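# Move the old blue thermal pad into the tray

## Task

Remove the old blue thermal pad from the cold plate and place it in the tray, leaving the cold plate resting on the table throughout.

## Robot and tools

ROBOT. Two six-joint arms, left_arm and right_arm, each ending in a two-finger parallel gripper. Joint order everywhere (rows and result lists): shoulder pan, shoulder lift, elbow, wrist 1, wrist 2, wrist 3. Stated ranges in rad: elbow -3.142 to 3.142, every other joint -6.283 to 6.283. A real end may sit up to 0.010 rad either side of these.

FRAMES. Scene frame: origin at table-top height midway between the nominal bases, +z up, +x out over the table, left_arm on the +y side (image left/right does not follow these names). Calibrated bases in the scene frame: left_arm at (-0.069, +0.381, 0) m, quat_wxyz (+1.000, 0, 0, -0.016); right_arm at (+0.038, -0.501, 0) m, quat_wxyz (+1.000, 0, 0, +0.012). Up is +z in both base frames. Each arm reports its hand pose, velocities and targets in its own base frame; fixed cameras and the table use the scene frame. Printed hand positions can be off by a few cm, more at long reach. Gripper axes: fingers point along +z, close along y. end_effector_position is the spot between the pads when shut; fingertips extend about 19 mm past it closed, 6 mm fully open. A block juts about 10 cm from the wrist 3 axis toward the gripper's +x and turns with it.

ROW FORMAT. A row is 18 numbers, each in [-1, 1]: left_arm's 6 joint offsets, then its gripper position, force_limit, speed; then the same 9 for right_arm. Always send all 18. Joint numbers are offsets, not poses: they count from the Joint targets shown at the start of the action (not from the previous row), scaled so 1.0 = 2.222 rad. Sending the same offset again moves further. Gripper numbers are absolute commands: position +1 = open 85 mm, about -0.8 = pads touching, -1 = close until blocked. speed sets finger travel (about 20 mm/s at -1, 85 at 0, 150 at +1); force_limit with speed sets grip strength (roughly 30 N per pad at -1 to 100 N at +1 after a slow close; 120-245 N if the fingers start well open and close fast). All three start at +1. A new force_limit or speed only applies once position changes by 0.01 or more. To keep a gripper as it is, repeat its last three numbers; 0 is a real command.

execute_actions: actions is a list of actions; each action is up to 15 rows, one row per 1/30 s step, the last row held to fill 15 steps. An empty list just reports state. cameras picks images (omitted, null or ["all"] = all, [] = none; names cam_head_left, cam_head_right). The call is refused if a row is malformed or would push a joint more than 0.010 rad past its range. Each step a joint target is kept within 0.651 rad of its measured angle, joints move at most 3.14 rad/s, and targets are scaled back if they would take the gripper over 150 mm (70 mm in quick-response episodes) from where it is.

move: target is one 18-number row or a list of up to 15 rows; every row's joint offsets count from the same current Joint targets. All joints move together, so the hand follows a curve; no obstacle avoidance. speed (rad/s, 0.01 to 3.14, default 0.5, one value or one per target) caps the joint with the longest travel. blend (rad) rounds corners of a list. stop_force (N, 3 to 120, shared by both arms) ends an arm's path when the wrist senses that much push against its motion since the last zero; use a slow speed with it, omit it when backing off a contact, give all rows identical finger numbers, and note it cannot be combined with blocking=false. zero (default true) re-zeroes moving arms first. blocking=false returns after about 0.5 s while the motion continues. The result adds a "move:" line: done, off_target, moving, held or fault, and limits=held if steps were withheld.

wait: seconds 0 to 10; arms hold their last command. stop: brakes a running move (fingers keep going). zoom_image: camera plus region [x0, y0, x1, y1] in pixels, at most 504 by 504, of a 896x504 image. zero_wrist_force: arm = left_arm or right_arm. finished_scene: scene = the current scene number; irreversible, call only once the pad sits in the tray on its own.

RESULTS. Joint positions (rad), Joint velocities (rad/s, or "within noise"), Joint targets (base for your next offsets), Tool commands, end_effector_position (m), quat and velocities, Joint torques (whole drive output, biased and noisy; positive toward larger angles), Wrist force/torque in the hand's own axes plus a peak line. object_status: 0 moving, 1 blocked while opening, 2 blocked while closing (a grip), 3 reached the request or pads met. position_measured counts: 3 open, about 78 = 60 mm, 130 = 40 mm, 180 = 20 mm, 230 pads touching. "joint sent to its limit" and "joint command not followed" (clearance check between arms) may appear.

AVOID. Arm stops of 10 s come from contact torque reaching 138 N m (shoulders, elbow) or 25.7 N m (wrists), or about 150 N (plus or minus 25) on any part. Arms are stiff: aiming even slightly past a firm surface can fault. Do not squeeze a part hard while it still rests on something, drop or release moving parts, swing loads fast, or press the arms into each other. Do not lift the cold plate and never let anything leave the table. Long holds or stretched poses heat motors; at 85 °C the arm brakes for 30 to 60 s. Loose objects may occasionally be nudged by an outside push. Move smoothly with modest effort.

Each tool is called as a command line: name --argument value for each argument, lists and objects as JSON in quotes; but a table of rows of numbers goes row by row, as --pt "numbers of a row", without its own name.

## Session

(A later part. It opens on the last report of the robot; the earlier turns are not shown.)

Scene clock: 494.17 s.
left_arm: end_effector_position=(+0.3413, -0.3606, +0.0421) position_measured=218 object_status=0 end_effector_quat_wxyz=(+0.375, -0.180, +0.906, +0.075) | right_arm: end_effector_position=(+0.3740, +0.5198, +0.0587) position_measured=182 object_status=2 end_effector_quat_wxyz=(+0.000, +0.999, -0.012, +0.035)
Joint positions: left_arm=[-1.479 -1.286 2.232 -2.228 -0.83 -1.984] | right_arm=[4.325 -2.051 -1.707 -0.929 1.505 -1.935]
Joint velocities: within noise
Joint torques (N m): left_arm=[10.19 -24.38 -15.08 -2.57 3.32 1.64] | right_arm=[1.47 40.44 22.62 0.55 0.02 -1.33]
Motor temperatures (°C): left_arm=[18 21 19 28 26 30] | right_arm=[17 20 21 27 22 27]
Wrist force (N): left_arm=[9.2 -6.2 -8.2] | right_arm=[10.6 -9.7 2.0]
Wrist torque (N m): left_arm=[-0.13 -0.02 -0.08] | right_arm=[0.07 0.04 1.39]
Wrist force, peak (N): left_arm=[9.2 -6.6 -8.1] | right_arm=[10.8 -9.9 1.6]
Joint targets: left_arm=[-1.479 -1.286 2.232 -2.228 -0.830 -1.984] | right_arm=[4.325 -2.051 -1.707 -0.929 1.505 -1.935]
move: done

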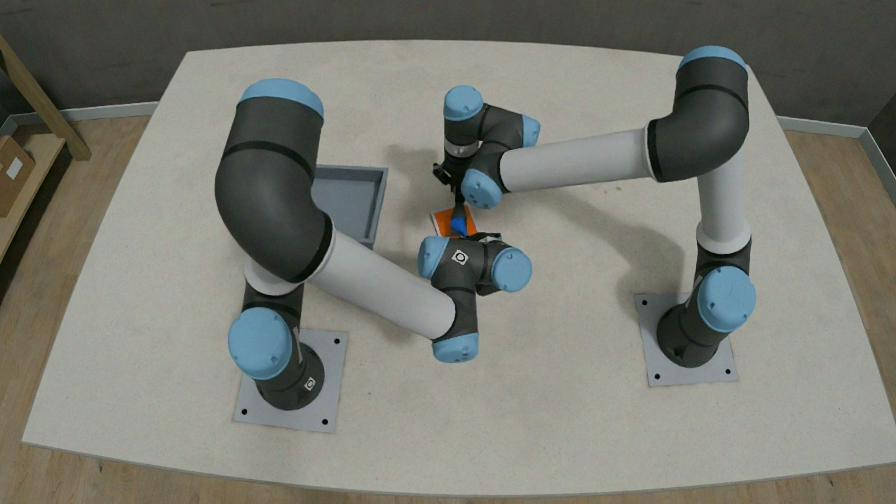

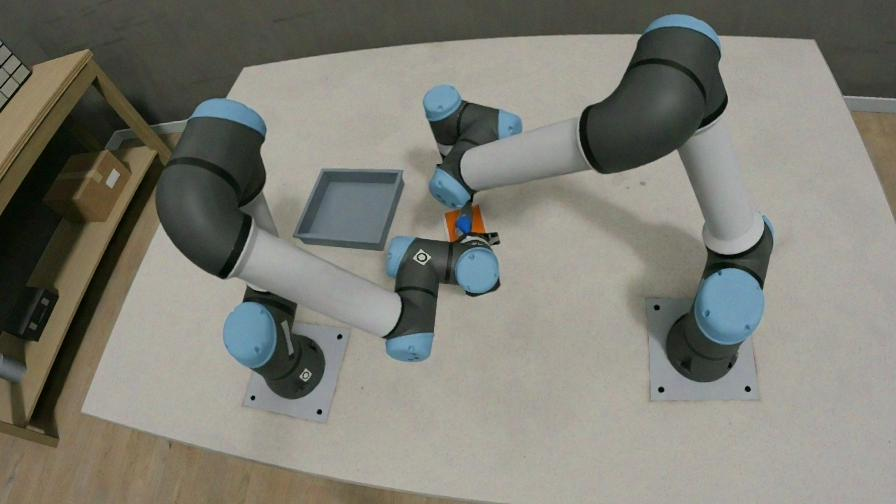

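wait --seconds 0.5 --cameras '[]'

Scene clock: 498.47 s.
left_arm: end_effector_position=(+0.3413, -0.3606, +0.0421) position_measured=218 object_status=2 end_effector_quat_wxyz=(+0.375, -0.180, +0.906, +0.075) | right_arm: end_effector_position=(+0.3740, +0.5198, +0.0587) position_measured=182 object_status=2 end_effector_quat_wxyz=(+0.000, +0.999, -0.012, +0.035)
Joint positions: left_arm=[-1.479 -1.286 2.232 -2.228 -0.83 -1.984] | right_arm=[4.325 -2.051 -1.707 -0.929 1.505 -1.935]
Joint velocities: within noise
Joint torques (N m): left_arm=[8.72 -23.53 -6.18 1.81 3.19 1.77] | right_arm=[1.72 39.87 9.92 -2.5 -0.08 -1.23]
Motor temperatures (°C): left_arm=[18 21 19 28 26 30] | right_arm=[17 20 21 27 22 27]
Wrist force (N): left_arm=[8.9 -6.7 -8.1] | right_arm=[10.5 -9.7 2.0]
Wrist torque (N m): left_arm=[-0.19 0.02 -0.08] | right_arm=[0.10 0.05 1.41]
Wrist force, peak (N): left_arm=[9.3 -6.8 -7.9] | right_arm=[10.8 -9.9 2.0]
Joint targets: left_arm=[-1.479 -1.286 2.232 -2.228 -0.830 -1.984] | right_arm=[4.325 -2.051 -1.707 -0.929 1.505 -1.935]
Tool commands: left_gripper/position=-1.0 left_gripper/force_limit=-1.0 left_gripper/speed=-1.0 right_gripper/position=-1.0 right_gripper/force_limit=+1.0 right_gripper/speed=-1.0
wait: 0.50 s; at rest from the start
No camera images: "cameras" was empty.

move --target '[-0.0505,-0.0516,-0.0312,0.1249,-0.0167,-0.0636,-1,-1,-1,0,0,0,0,0,0,-1,1,-1]' --speed 0.05

zoom_image --camera "cam_head_left" --region '[420, 185, 520, 280]'

zoom_image --camera "cam_head_right" --region '[420, 185, 520, 280]'

Scene clock: 508.00 s.
left_arm: end_effector_position=(+0.2920, -0.3811, +0.0915) position_measured=218 object_status=2 end_effector_quat_wxyz=(+0.375, -0.180, +0.906, +0.075) | right_arm: end_effector_position=(+0.3740, +0.5198, +0.0587) position_measured=182 object_status=2 end_effector_quat_wxyz=(+0.000, +0.999, -0.012, +0.035)
Joint positions: left_arm=[-1.591 -1.4 2.163 -1.951 -0.867 -2.125] | right_arm=[4.325 -2.051 -1.707 -0.929 1.505 -1.935]
Joint velocities: within noise
Joint torques (N m): left_arm=[-11.87 -37.26 -24.55 0.35 -1.52 -2] | right_arm=[2.89 42.01 29.17 5.12 1.97 -0.75]
Motor temperatures (°C): left_arm=[18 21 19 28 26 30] | right_arm=[17 20 21 27 22 27]
Wrist force (N): left_arm=[0.0 -1.1 1.7] | right_arm=[0.2 0.3 1.4]
Wrist torque (N m): left_arm=[-0.14 -0.07 -0.04] | right_arm=[0.04 -0.14 0.18]
Wrist force, peak (N): left_arm=[9.3 -6.9 -7.9] | right_arm=[10.8 -9.9 2.1]
Joint targets: left_arm=[-1.591 -1.400 2.163 -1.950 -0.867 -2.125] | right_arm=[4.325 -2.051 -1.707 -0.929 1.505 -1.935]
move: done

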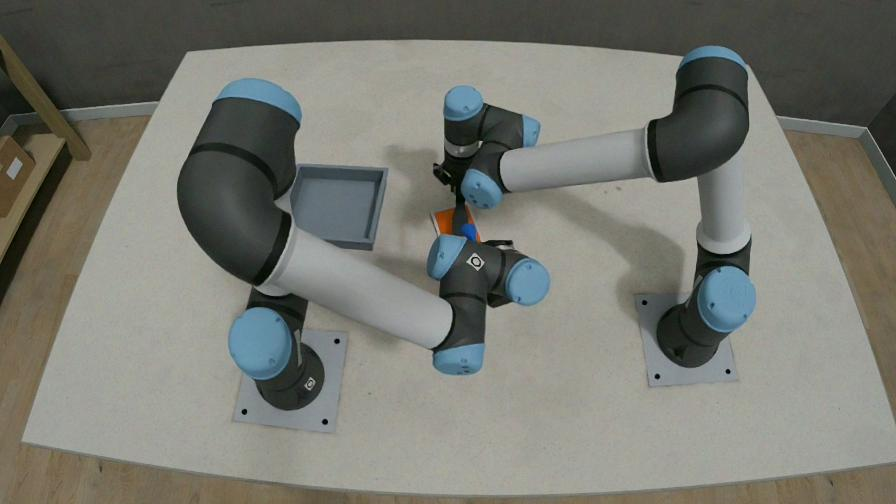

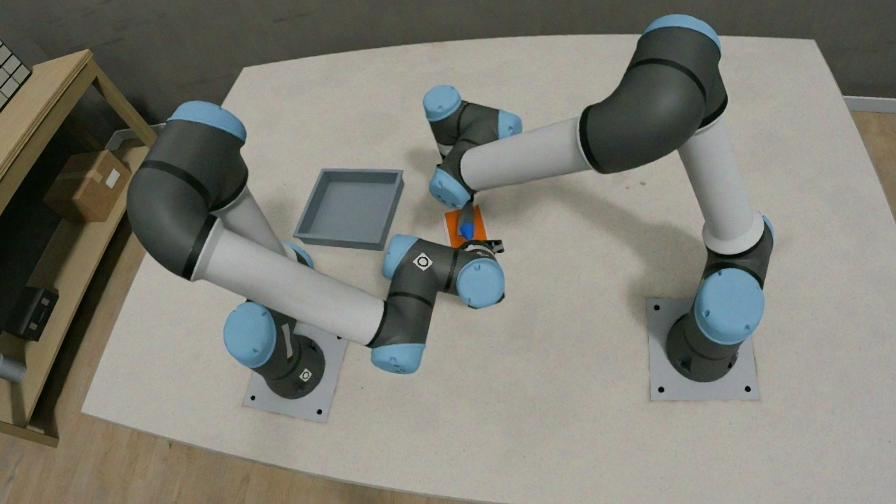

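Scaled by 5.040 from the camera's 896x504 image, which has a finer 1280x720 frame.

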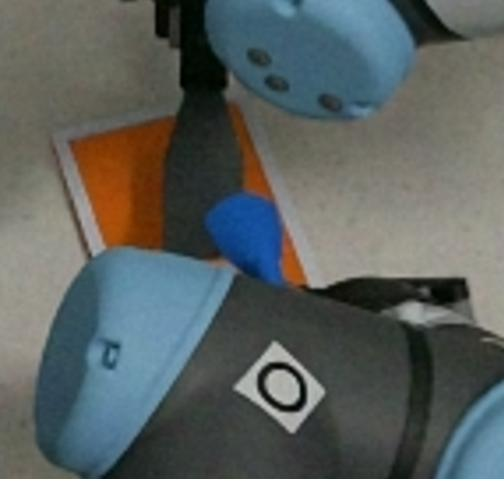

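Scaled by 5.040 from the camera's 896x504 image, which has a finer 1280x720 frame.

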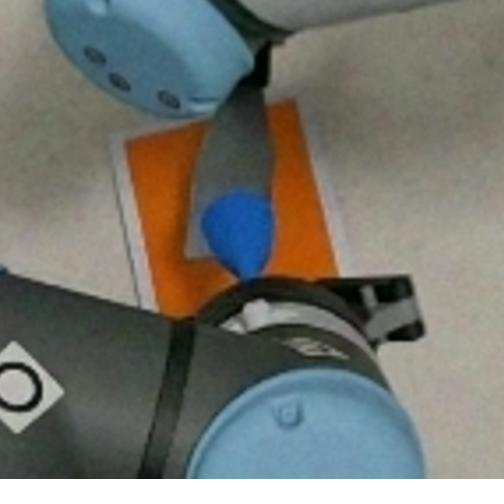

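move --pt "0 0 0 0 0 0 -1 -1 -1 0 0.0333 0.0292 -0.0626 0 0 -1 1 -1" --pt "0 0 0 0 0 0 -1 -1 -1 -0.315 0.0333 0.0292 -0.0626 0 0 -1 1 -1" --speed '[0.15,0.4]' --blend 0.03

zoom_image --camera "cam_head_right" --region '[420, 185, 520, 280]'

Scene clock: 518.70 s.
left_arm: end_effector_position=(+0.2919, -0.3811, +0.0916) position_measured=218 object_status=2 end_effector_quat_wxyz=(+0.375, -0.180, +0.906, +0.075) | right_arm: end_effector_position=(+0.6207, +0.1568, +0.1186) position_measured=182 object_status=2 end_effector_quat_wxyz=(+0.012, +0.935, -0.354, +0.033)
Joint positions: left_arm=[-1.591 -1.4 2.163 -1.95 -0.867 -2.125] | right_arm=[3.626 -1.977 -1.642 -1.068 1.505 -1.935]
Joint velocities: within noise
Joint torques (N m): left_arm=[-11.48 -34.6 -14.82 -0.94 -1.17 -1.48] | right_arm=[-6.35 46.95 33.53 0.49 0.26 -0.65]
Motor temperatures (°C): left_arm=[18 21 19 28 26 30] | right_arm=[17 20 21 27 22 27]
Wrist force (N): left_arm=[0.2 -1.3 1.8] | right_arm=[-0.4 0.4 1.4]
Wrist torque (N m): left_arm=[-0.18 -0.10 -0.04] | right_arm=[0.05 -0.06 0.19]
Wrist force, peak (N): left_arm=[0.0 -1.5 1.9] | right_arm=[1.6 1.4 1.5]
Joint targets: left_arm=[-1.591 -1.400 2.163 -1.950 -0.867 -2.125] | right_arm=[3.625 -1.977 -1.642 -1.068 1.505 -1.935]
move: done

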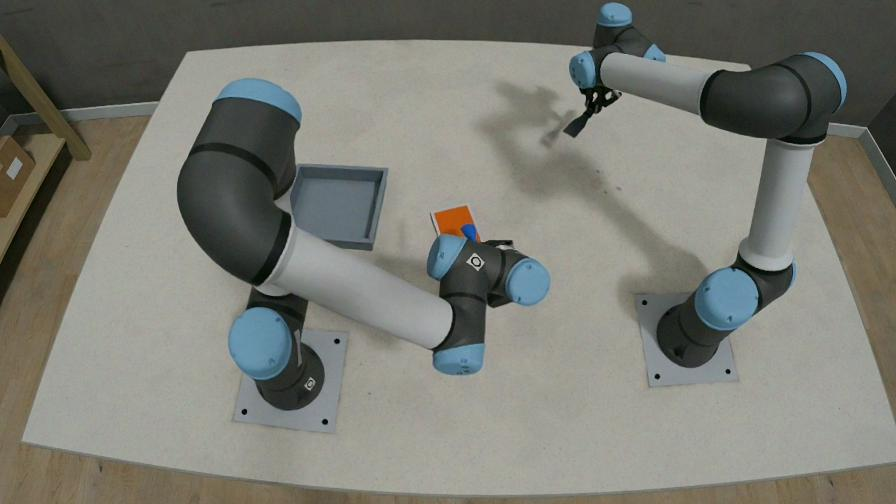

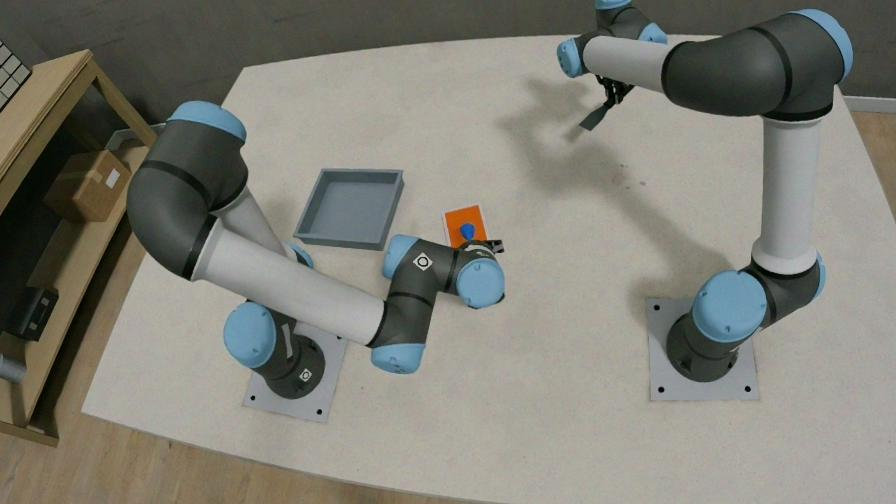

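Scaled by 5.040 from the camera's 896x504 image, which has a finer 1280x720 frame.

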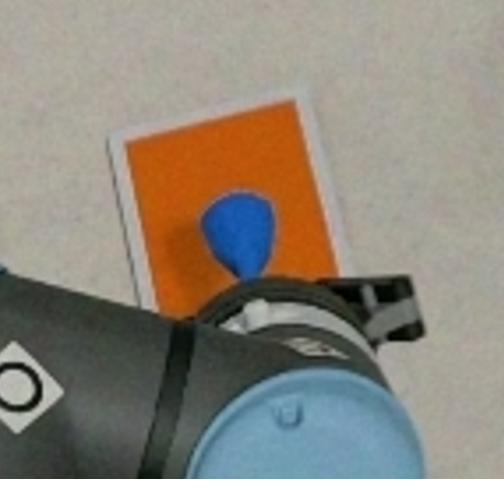

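move --target '[0.5633,-0.1078,-0.0847,0.0198,-0.3167,0.0824,-1,-1,-1,0,-0.0513,-0.0397,0.0910,0,0,-1,1,-1]' --speed 0.5

zoom_image --camera "cam_head_left" --region '[260, 120, 420, 260]'

zoom_image --camera "cam_head_right" --region '[280, 120, 440, 260]'

zoom_image --camera "cam_head_left" --region '[520, 60, 680, 170]'

Scene clock: 538.67 s.
left_arm: end_effector_position=(+0.4603, -0.0213, +0.2008) position_measured=218 object_status=2 end_effector_quat_wxyz=(+0.000, +0.718, -0.696, +0.000) | right_arm: end_effector_position=(+0.6208, +0.1566, +0.0307) position_measured=182 object_status=2 end_effector_quat_wxyz=(+0.012, +0.935, -0.354, +0.033)
Joint positions: left_arm=[-0.34 -1.64 1.974 -1.906 -1.57 -1.942] | right_arm=[3.625 -2.091 -1.73 -0.866 1.505 -1.935]
Joint velocities: within noise
Joint torques (N m): left_arm=[10.06 -34.6 -30.88 -0.47 -2.81 1.8] | right_arm=[-3.38 32.14 13.11 5.71 -2.02 -0.26]
Motor temperatures (°C): left_arm=[18 21 19 28 26 30] | right_arm=[17 20 21 27 22 27]
Wrist force (N): left_arm=[-0.2 -0.6 1.3] | right_arm=[0.0 0.3 1.4]
Wrist torque (N m): left_arm=[-0.07 -0.01 -0.04] | right_arm=[0.03 -0.11 0.18]
Wrist force, peak (N): left_arm=[0.4 -1.4 2.1] | right_arm=[0.0 0.5 1.7]
Joint targets: left_arm=[-0.340 -1.640 1.974 -1.906 -1.571 -1.942] | right_arm=[3.625 -2.091 -1.730 -0.866 1.505 -1.935]
move: done

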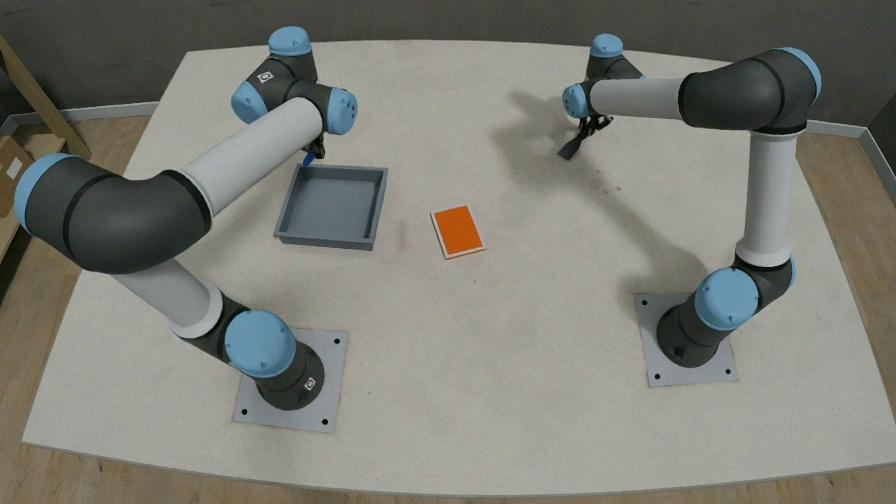

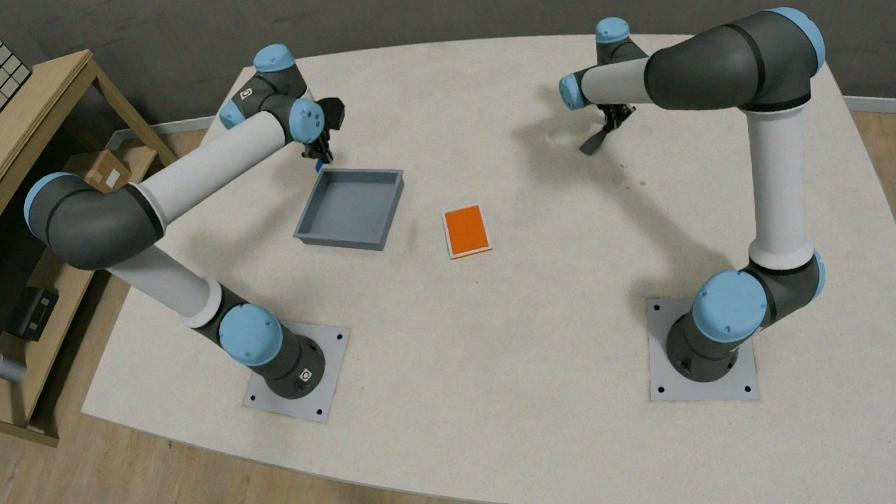

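Scaled by 3.150 from the camera's 896x504 image, which has a finer 1280x720 frame.

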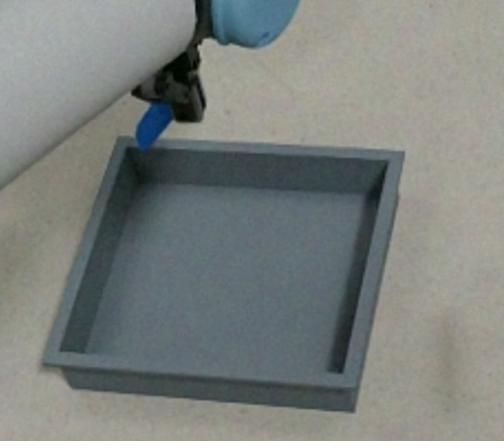

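Scaled by 3.150 from the camera's 896x504 image, which has a finer 1280x720 frame.

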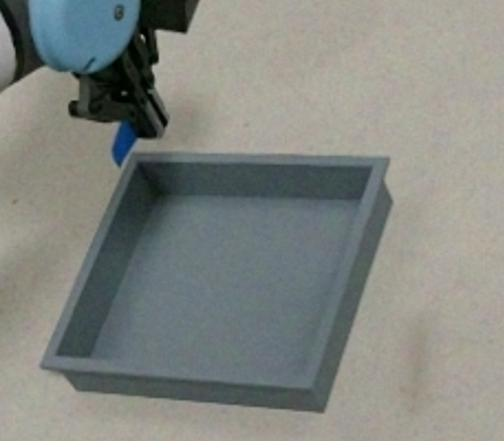

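Scaled by 3.150 from the camera's 896x504 image, which has a finer 1280x720 frame.

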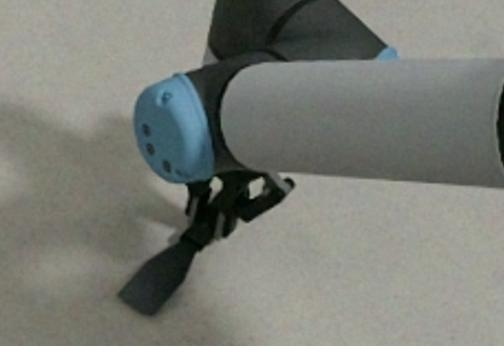

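move --pt "-0.0562 -0.0273 0.0242 0.0033 0 -0.0563 -1 -1 -1 0 0 0 0 0 0 -1 1 -1" --pt "-0.0562 0.0732 0.1311 -0.2037 0 -0.0563 -1 -1 -1 0 0 0 0 0 0 -1 1 -1" --speed 0.3

zoom_image --camera "cam_head_left" --region '[260, 120, 420, 260]'

zoom_image --camera "cam_head_right" --region '[280, 120, 440, 260]'

move --target '[0,0,0,0,0,0,-1,-1,-1,0,-0.0098,-0.0044,0.0142,0,0,-1,1,-1]' --speed 0.01 --stop_force 3 --cameras '[]'

Scene clock: 551.90 s.
left_arm: end_effector_position=(+0.4315, -0.0670, +0.0506) position_measured=218 object_status=2 end_effector_quat_wxyz=(+0.000, +0.718, -0.696, +0.000) | right_arm: end_effector_position=(+0.6208, +0.1566, +0.0307) position_measured=182 object_status=2 end_effector_quat_wxyz=(+0.012, +0.935, -0.354, +0.033)
Joint positions: left_arm=[-0.464 -1.478 2.265 -2.358 -1.571 -2.067] | right_arm=[3.625 -2.091 -1.73 -0.866 1.505 -1.935]
Joint velocities: within noise
Joint torques (N m): left_arm=[-13.4 -16.3 -11.78 -5.12 -2.59 -1.78] | right_arm=[-2.87 32.29 22.53 3.51 -1.87 0.13]
Motor temperatures (°C): left_arm=[18 21 19 28 26 30] | right_arm=[17 20 21 27 22 27]
Wrist force (N): left_arm=[0.1 -0.8 1.3] | right_arm=[-0.2 0.2 1.5]
Wrist torque (N m): left_arm=[-0.11 -0.04 -0.02] | right_arm=[0.03 -0.08 0.18]
Wrist force, peak (N): left_arm=[-0.1 -0.3 2.0] | right_arm=[-0.2 0.8 1.6]
Joint targets: left_arm=[-0.464 -1.477 2.266 -2.359 -1.571 -2.067] | right_arm=[3.625 -2.091 -1.730 -0.866 1.505 -1.935]
move: done

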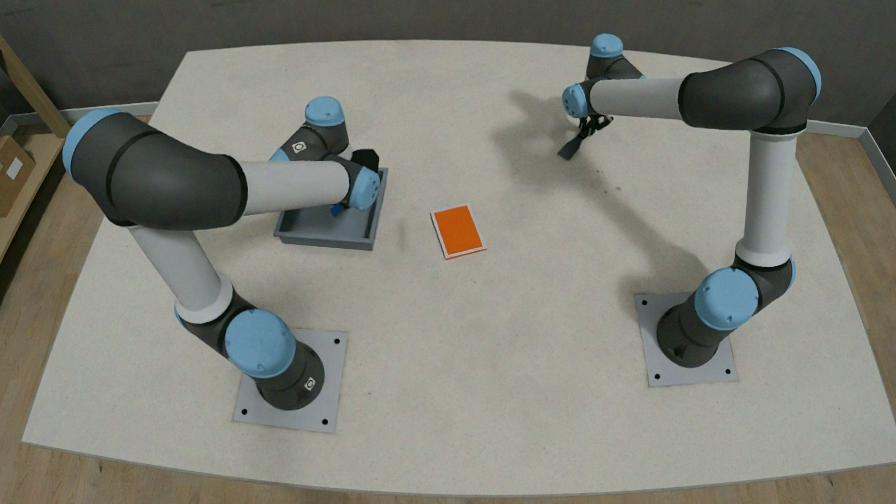

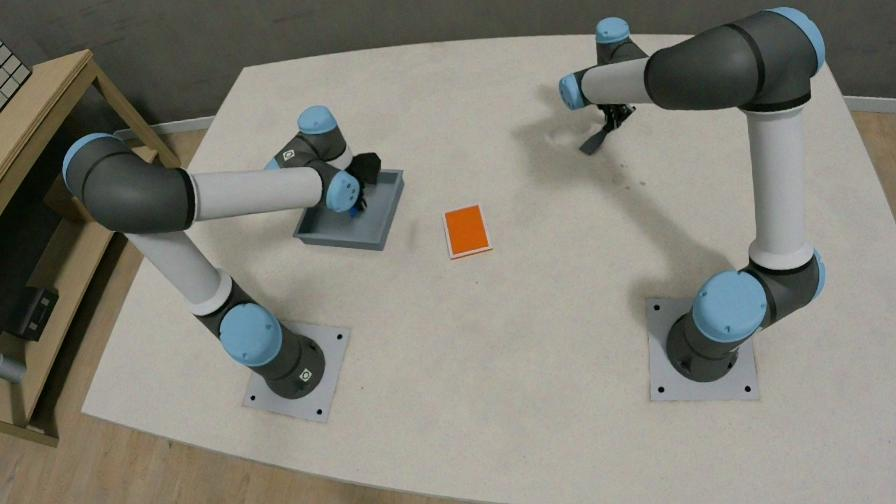

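Scaled by 3.150 from the camera's 896x504 image, which has a finer 1280x720 frame.

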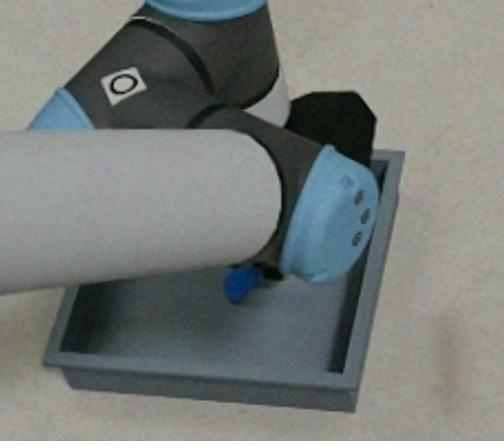

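Scaled by 3.150 from the camera's 896x504 image, which has a finer 1280x720 frame.

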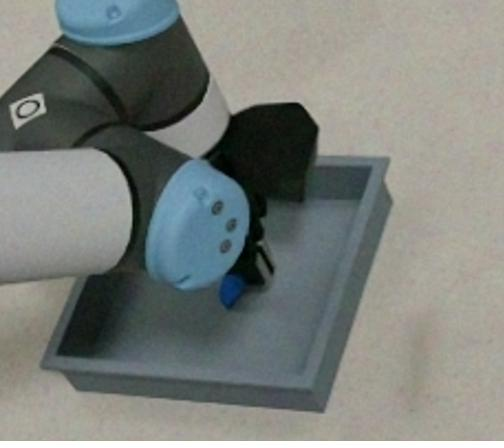

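Scene clock: 555.23 s.
left_arm: end_effector_position=(+0.4315, -0.0670, +0.0505) position_measured=218 object_status=2 end_effector_quat_wxyz=(+0.000, +0.718, -0.696, +0.000) | right_arm: end_effector_position=(+0.6209, +0.1566, +0.0224) position_measured=182 object_status=2 end_effector_quat_wxyz=(+0.012, +0.935, -0.354, +0.033)
Joint positions: left_arm=[-0.464 -1.477 2.266 -2.359 -1.571 -2.067] | right_arm=[3.625 -2.104 -1.736 -0.847 1.505 -1.935]
Joint velocities: within noise
Joint torques (N m): left_arm=[-12.48 -16.57 -18.1 -5.07 -2.26 -1.69] | right_arm=[-1.47 48.81 28.35 0.26 -1.11 0.07]
Motor temperatures (°C): left_arm=[18 21 19 28 26 30] | right_arm=[17 20 21 27 22 27]
Wrist force (N): left_arm=[0.0 -0.6 1.3] | right_arm=[0.9 1.2 -2.3]
Wrist torque (N m): left_arm=[-0.07 -0.02 -0.02] | right_arm=[0.02 -0.18 0.16]
Wrist force, peak (N): left_arm=[-0.1 -0.7 1.5] | right_arm=[1.6 1.1 -3.4]
Joint targets: left_arm=[-0.464 -1.477 2.266 -2.359 -1.571 -2.067] | right_arm=[3.625 -2.104 -1.736 -0.847 1.505 -1.935]
move: contact (right_arm); right_arm: the wrist 1 is farthest, 0.013 rad from its target
No camera images: "cameras" was empty.

move --target '[0,0.0203,0.0096,-0.0299,0,0,-1,-1,-1,0,0,0,0,0,0,-1,1,-1]' --speed 0.025 --stop_force 3 --cameras '[]'

move --target '[0,0,0,0,0,0,0.1,-1,-1,0,0,0,0,0,0,0.1,1,-1]' --speed 0.1

zoom_image --camera "cam_head_right" --region '[280, 120, 440, 260]'

zoom_image --camera "cam_head_left" --region '[520, 60, 680, 170]'

Scene clock: 564.17 s.
left_arm: end_effector_position=(+0.4315, -0.0670, +0.0305) position_measured=218 object_status=2 end_effector_quat_wxyz=(+0.000, +0.718, -0.696, +0.000) | right_arm: end_effector_position=(+0.6209, +0.1566, +0.0224) position_measured=182 object_status=2 end_effector_quat_wxyz=(+0.012, +0.935, -0.354, +0.033)
Joint positions: left_arm=[-0.464 -1.432 2.287 -2.425 -1.571 -2.067] | right_arm=[3.625 -2.104 -1.736 -0.847 1.505 -1.935]
Joint velocities: within noise
Joint torques (N m): left_arm=[-9.18 -16.79 -12.83 -5.44 -2.03 -1.69] | right_arm=[-3.38 47.34 24.56 4.51 2.05 0.21]
Motor temperatures (°C): left_arm=[18 21 19 28 26 30] | right_arm=[17 20 21 27 22 27]
Wrist force (N): left_arm=[0.5 -0.6 0.3] | right_arm=[0.8 1.2 -2.0]
Wrist torque (N m): left_arm=[-0.06 -0.07 -0.03] | right_arm=[0.05 -0.16 0.17]
Wrist force, peak (N): left_arm=[0.1 -0.6 1.7] | right_arm=[1.2 1.7 -2.2]
Joint targets: left_arm=[-0.464 -1.432 2.287 -2.425 -1.571 -2.067] | right_arm=[3.625 -2.104 -1.736 -0.847 1.505 -1.935]
move: done
No camera images: "cameras" was empty.

Scene clock: 566.37 s.
left_arm: end_effector_position=(+0.4315, -0.0670, +0.0305) position_measured=117 object_status=0 end_effector_quat_wxyz=(+0.000, +0.718, -0.696, +0.000) | right_arm: end_effector_position=(+0.6209, +0.1566, +0.0224) position_measured=117 object_status=3 end_effector_quat_wxyz=(+0.012, +0.935, -0.354, +0.033)
Joint positions: left_arm=[-0.464 -1.432 2.287 -2.425 -1.571 -2.067] | right_arm=[3.625 -2.104 -1.736 -0.847 1.505 -1.935]
Joint velocities: within noise
Joint torques (N m): left_arm=[-8.81 -17.88 -15.48 -5.07 -2.02 -1.81] | right_arm=[-2.72 49.2 22.63 4.54 1.79 0.23]
Motor temperatures (°C): left_arm=[18 21 19 28 26 30] | right_arm=[17 20 21 27 22 27]
Wrist force (N): left_arm=[0.2 -0.5 1.1] | right_arm=[-0.2 0.4 0.9]
Wrist torque (N m): left_arm=[-0.06 -0.05 -0.03] | right_arm=[0.05 -0.08 0.18]
Wrist force, peak (N): left_arm=[0.5 -0.8 1.5] | right_arm=[1.1 1.4 -2.1]
Joint targets: left_arm=[-0.464 -1.432 2.287 -2.425 -1.571 -2.067] | right_arm=[3.625 -2.104 -1.736 -0.847 1.505 -1.935]
move: done

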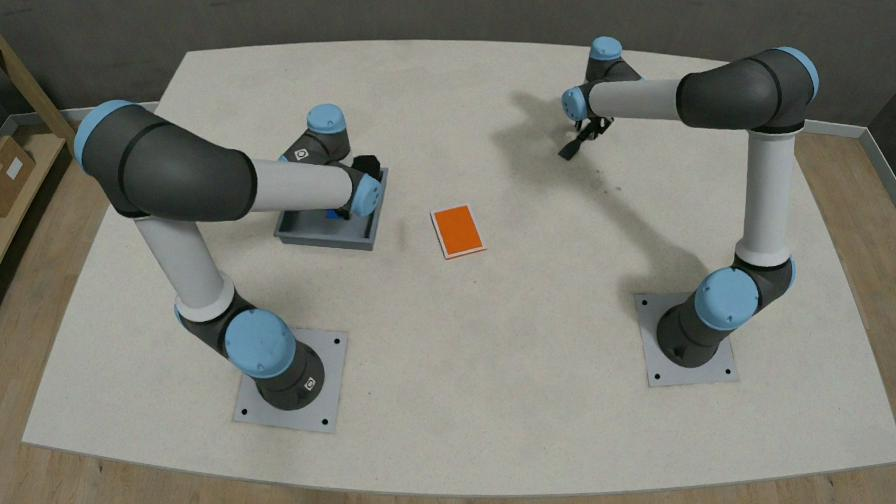

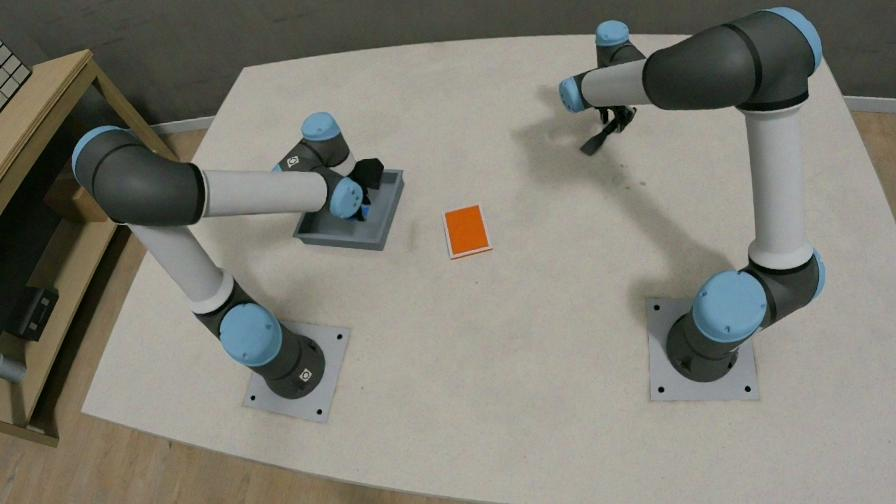

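Scaled by 3.150 from the camera's 896x504 image, which has a finer 1280x720 frame.

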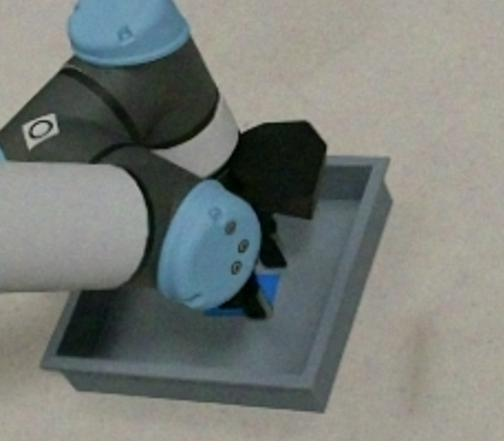

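Scaled by 3.150 from the camera's 896x504 image, which has a finer 1280x720 frame.

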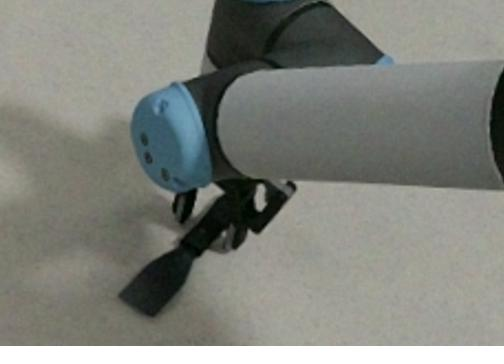

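move --target '[0,-0.1208,-0.1162,0.2369,0,0,0.1,-1,-1,0,0.0572,0.0423,-0.0995,0,0,0.1,1,-1]' --speed 0.25

zoom_image --camera "cam_head_right" --region '[280, 120, 440, 260]'

zoom_image --camera "cam_head_right" --region '[540, 70, 680, 180]'

Scene clock: 572.97 s.
left_arm: end_effector_position=(+0.4316, -0.0671, +0.2004) position_measured=117 object_status=3 end_effector_quat_wxyz=(+0.000, +0.718, -0.696, +0.000) | right_arm: end_effector_position=(+0.6208, +0.1566, +0.1187) position_measured=117 object_status=3 end_effector_quat_wxyz=(+0.012, +0.935, -0.354, +0.033)
Joint positions: left_arm=[-0.464 -1.7 2.029 -1.899 -1.571 -2.067] | right_arm=[3.625 -1.977 -1.642 -1.068 1.505 -1.935]
Joint velocities: within noise
Joint torques (N m): left_arm=[-5.25 -27.09 -32.08 -0.11 -2.14 -1.92] | right_arm=[-0.95 48.17 35.16 0.54 2 0.22]
Motor temperatures (°C): left_arm=[18 21 19 28 26 30] | right_arm=[17 20 21 27 22 27]
Wrist force (N): left_arm=[0.0 -0.6 1.3] | right_arm=[-0.1 0.5 0.7]
Wrist torque (N m): left_arm=[-0.06 -0.03 -0.03] | right_arm=[0.06 -0.11 0.19]
Wrist force, peak (N): left_arm=[0.1 -0.4 2.0] | right_arm=[0.0 0.7 1.1]
Joint targets: left_arm=[-0.464 -1.701 2.029 -1.899 -1.571 -2.067] | right_arm=[3.625 -1.977 -1.642 -1.068 1.505 -1.935]
move: done

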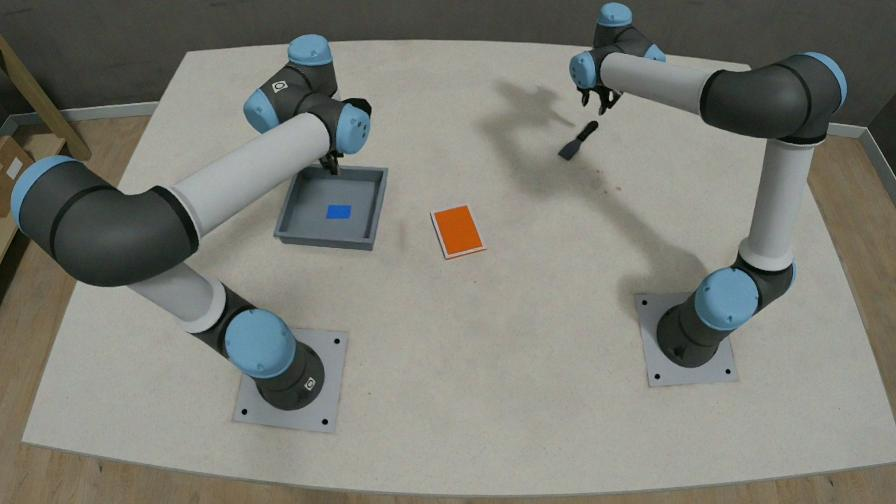

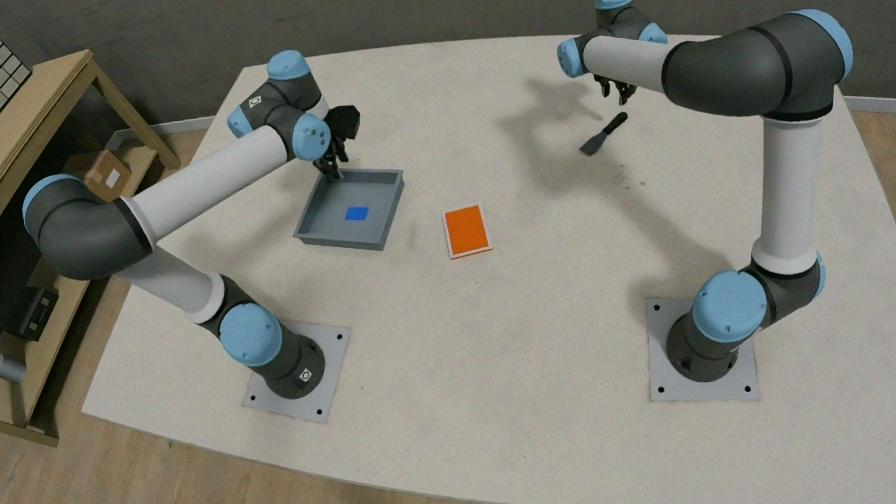

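Scaled by 3.150 from the camera's 896x504 image, which has a finer 1280x720 frame.

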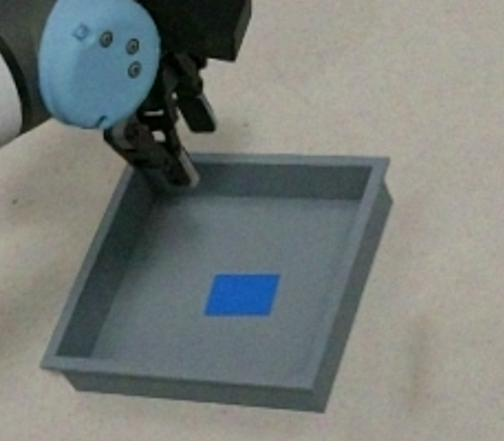

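Scaled by 3.600 from the camera's 896x504 image, which has a finer 1280x720 frame.

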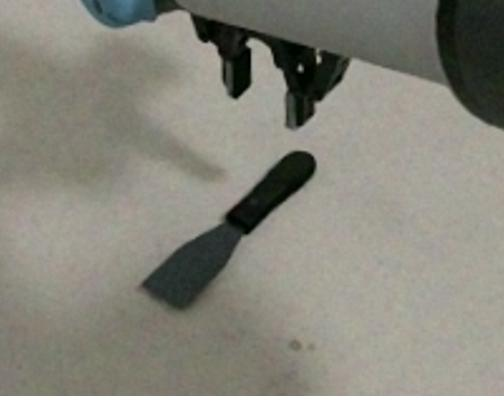

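Pad rests in the tray.

finished_scene --scene 2

The scene is finished: the task was done.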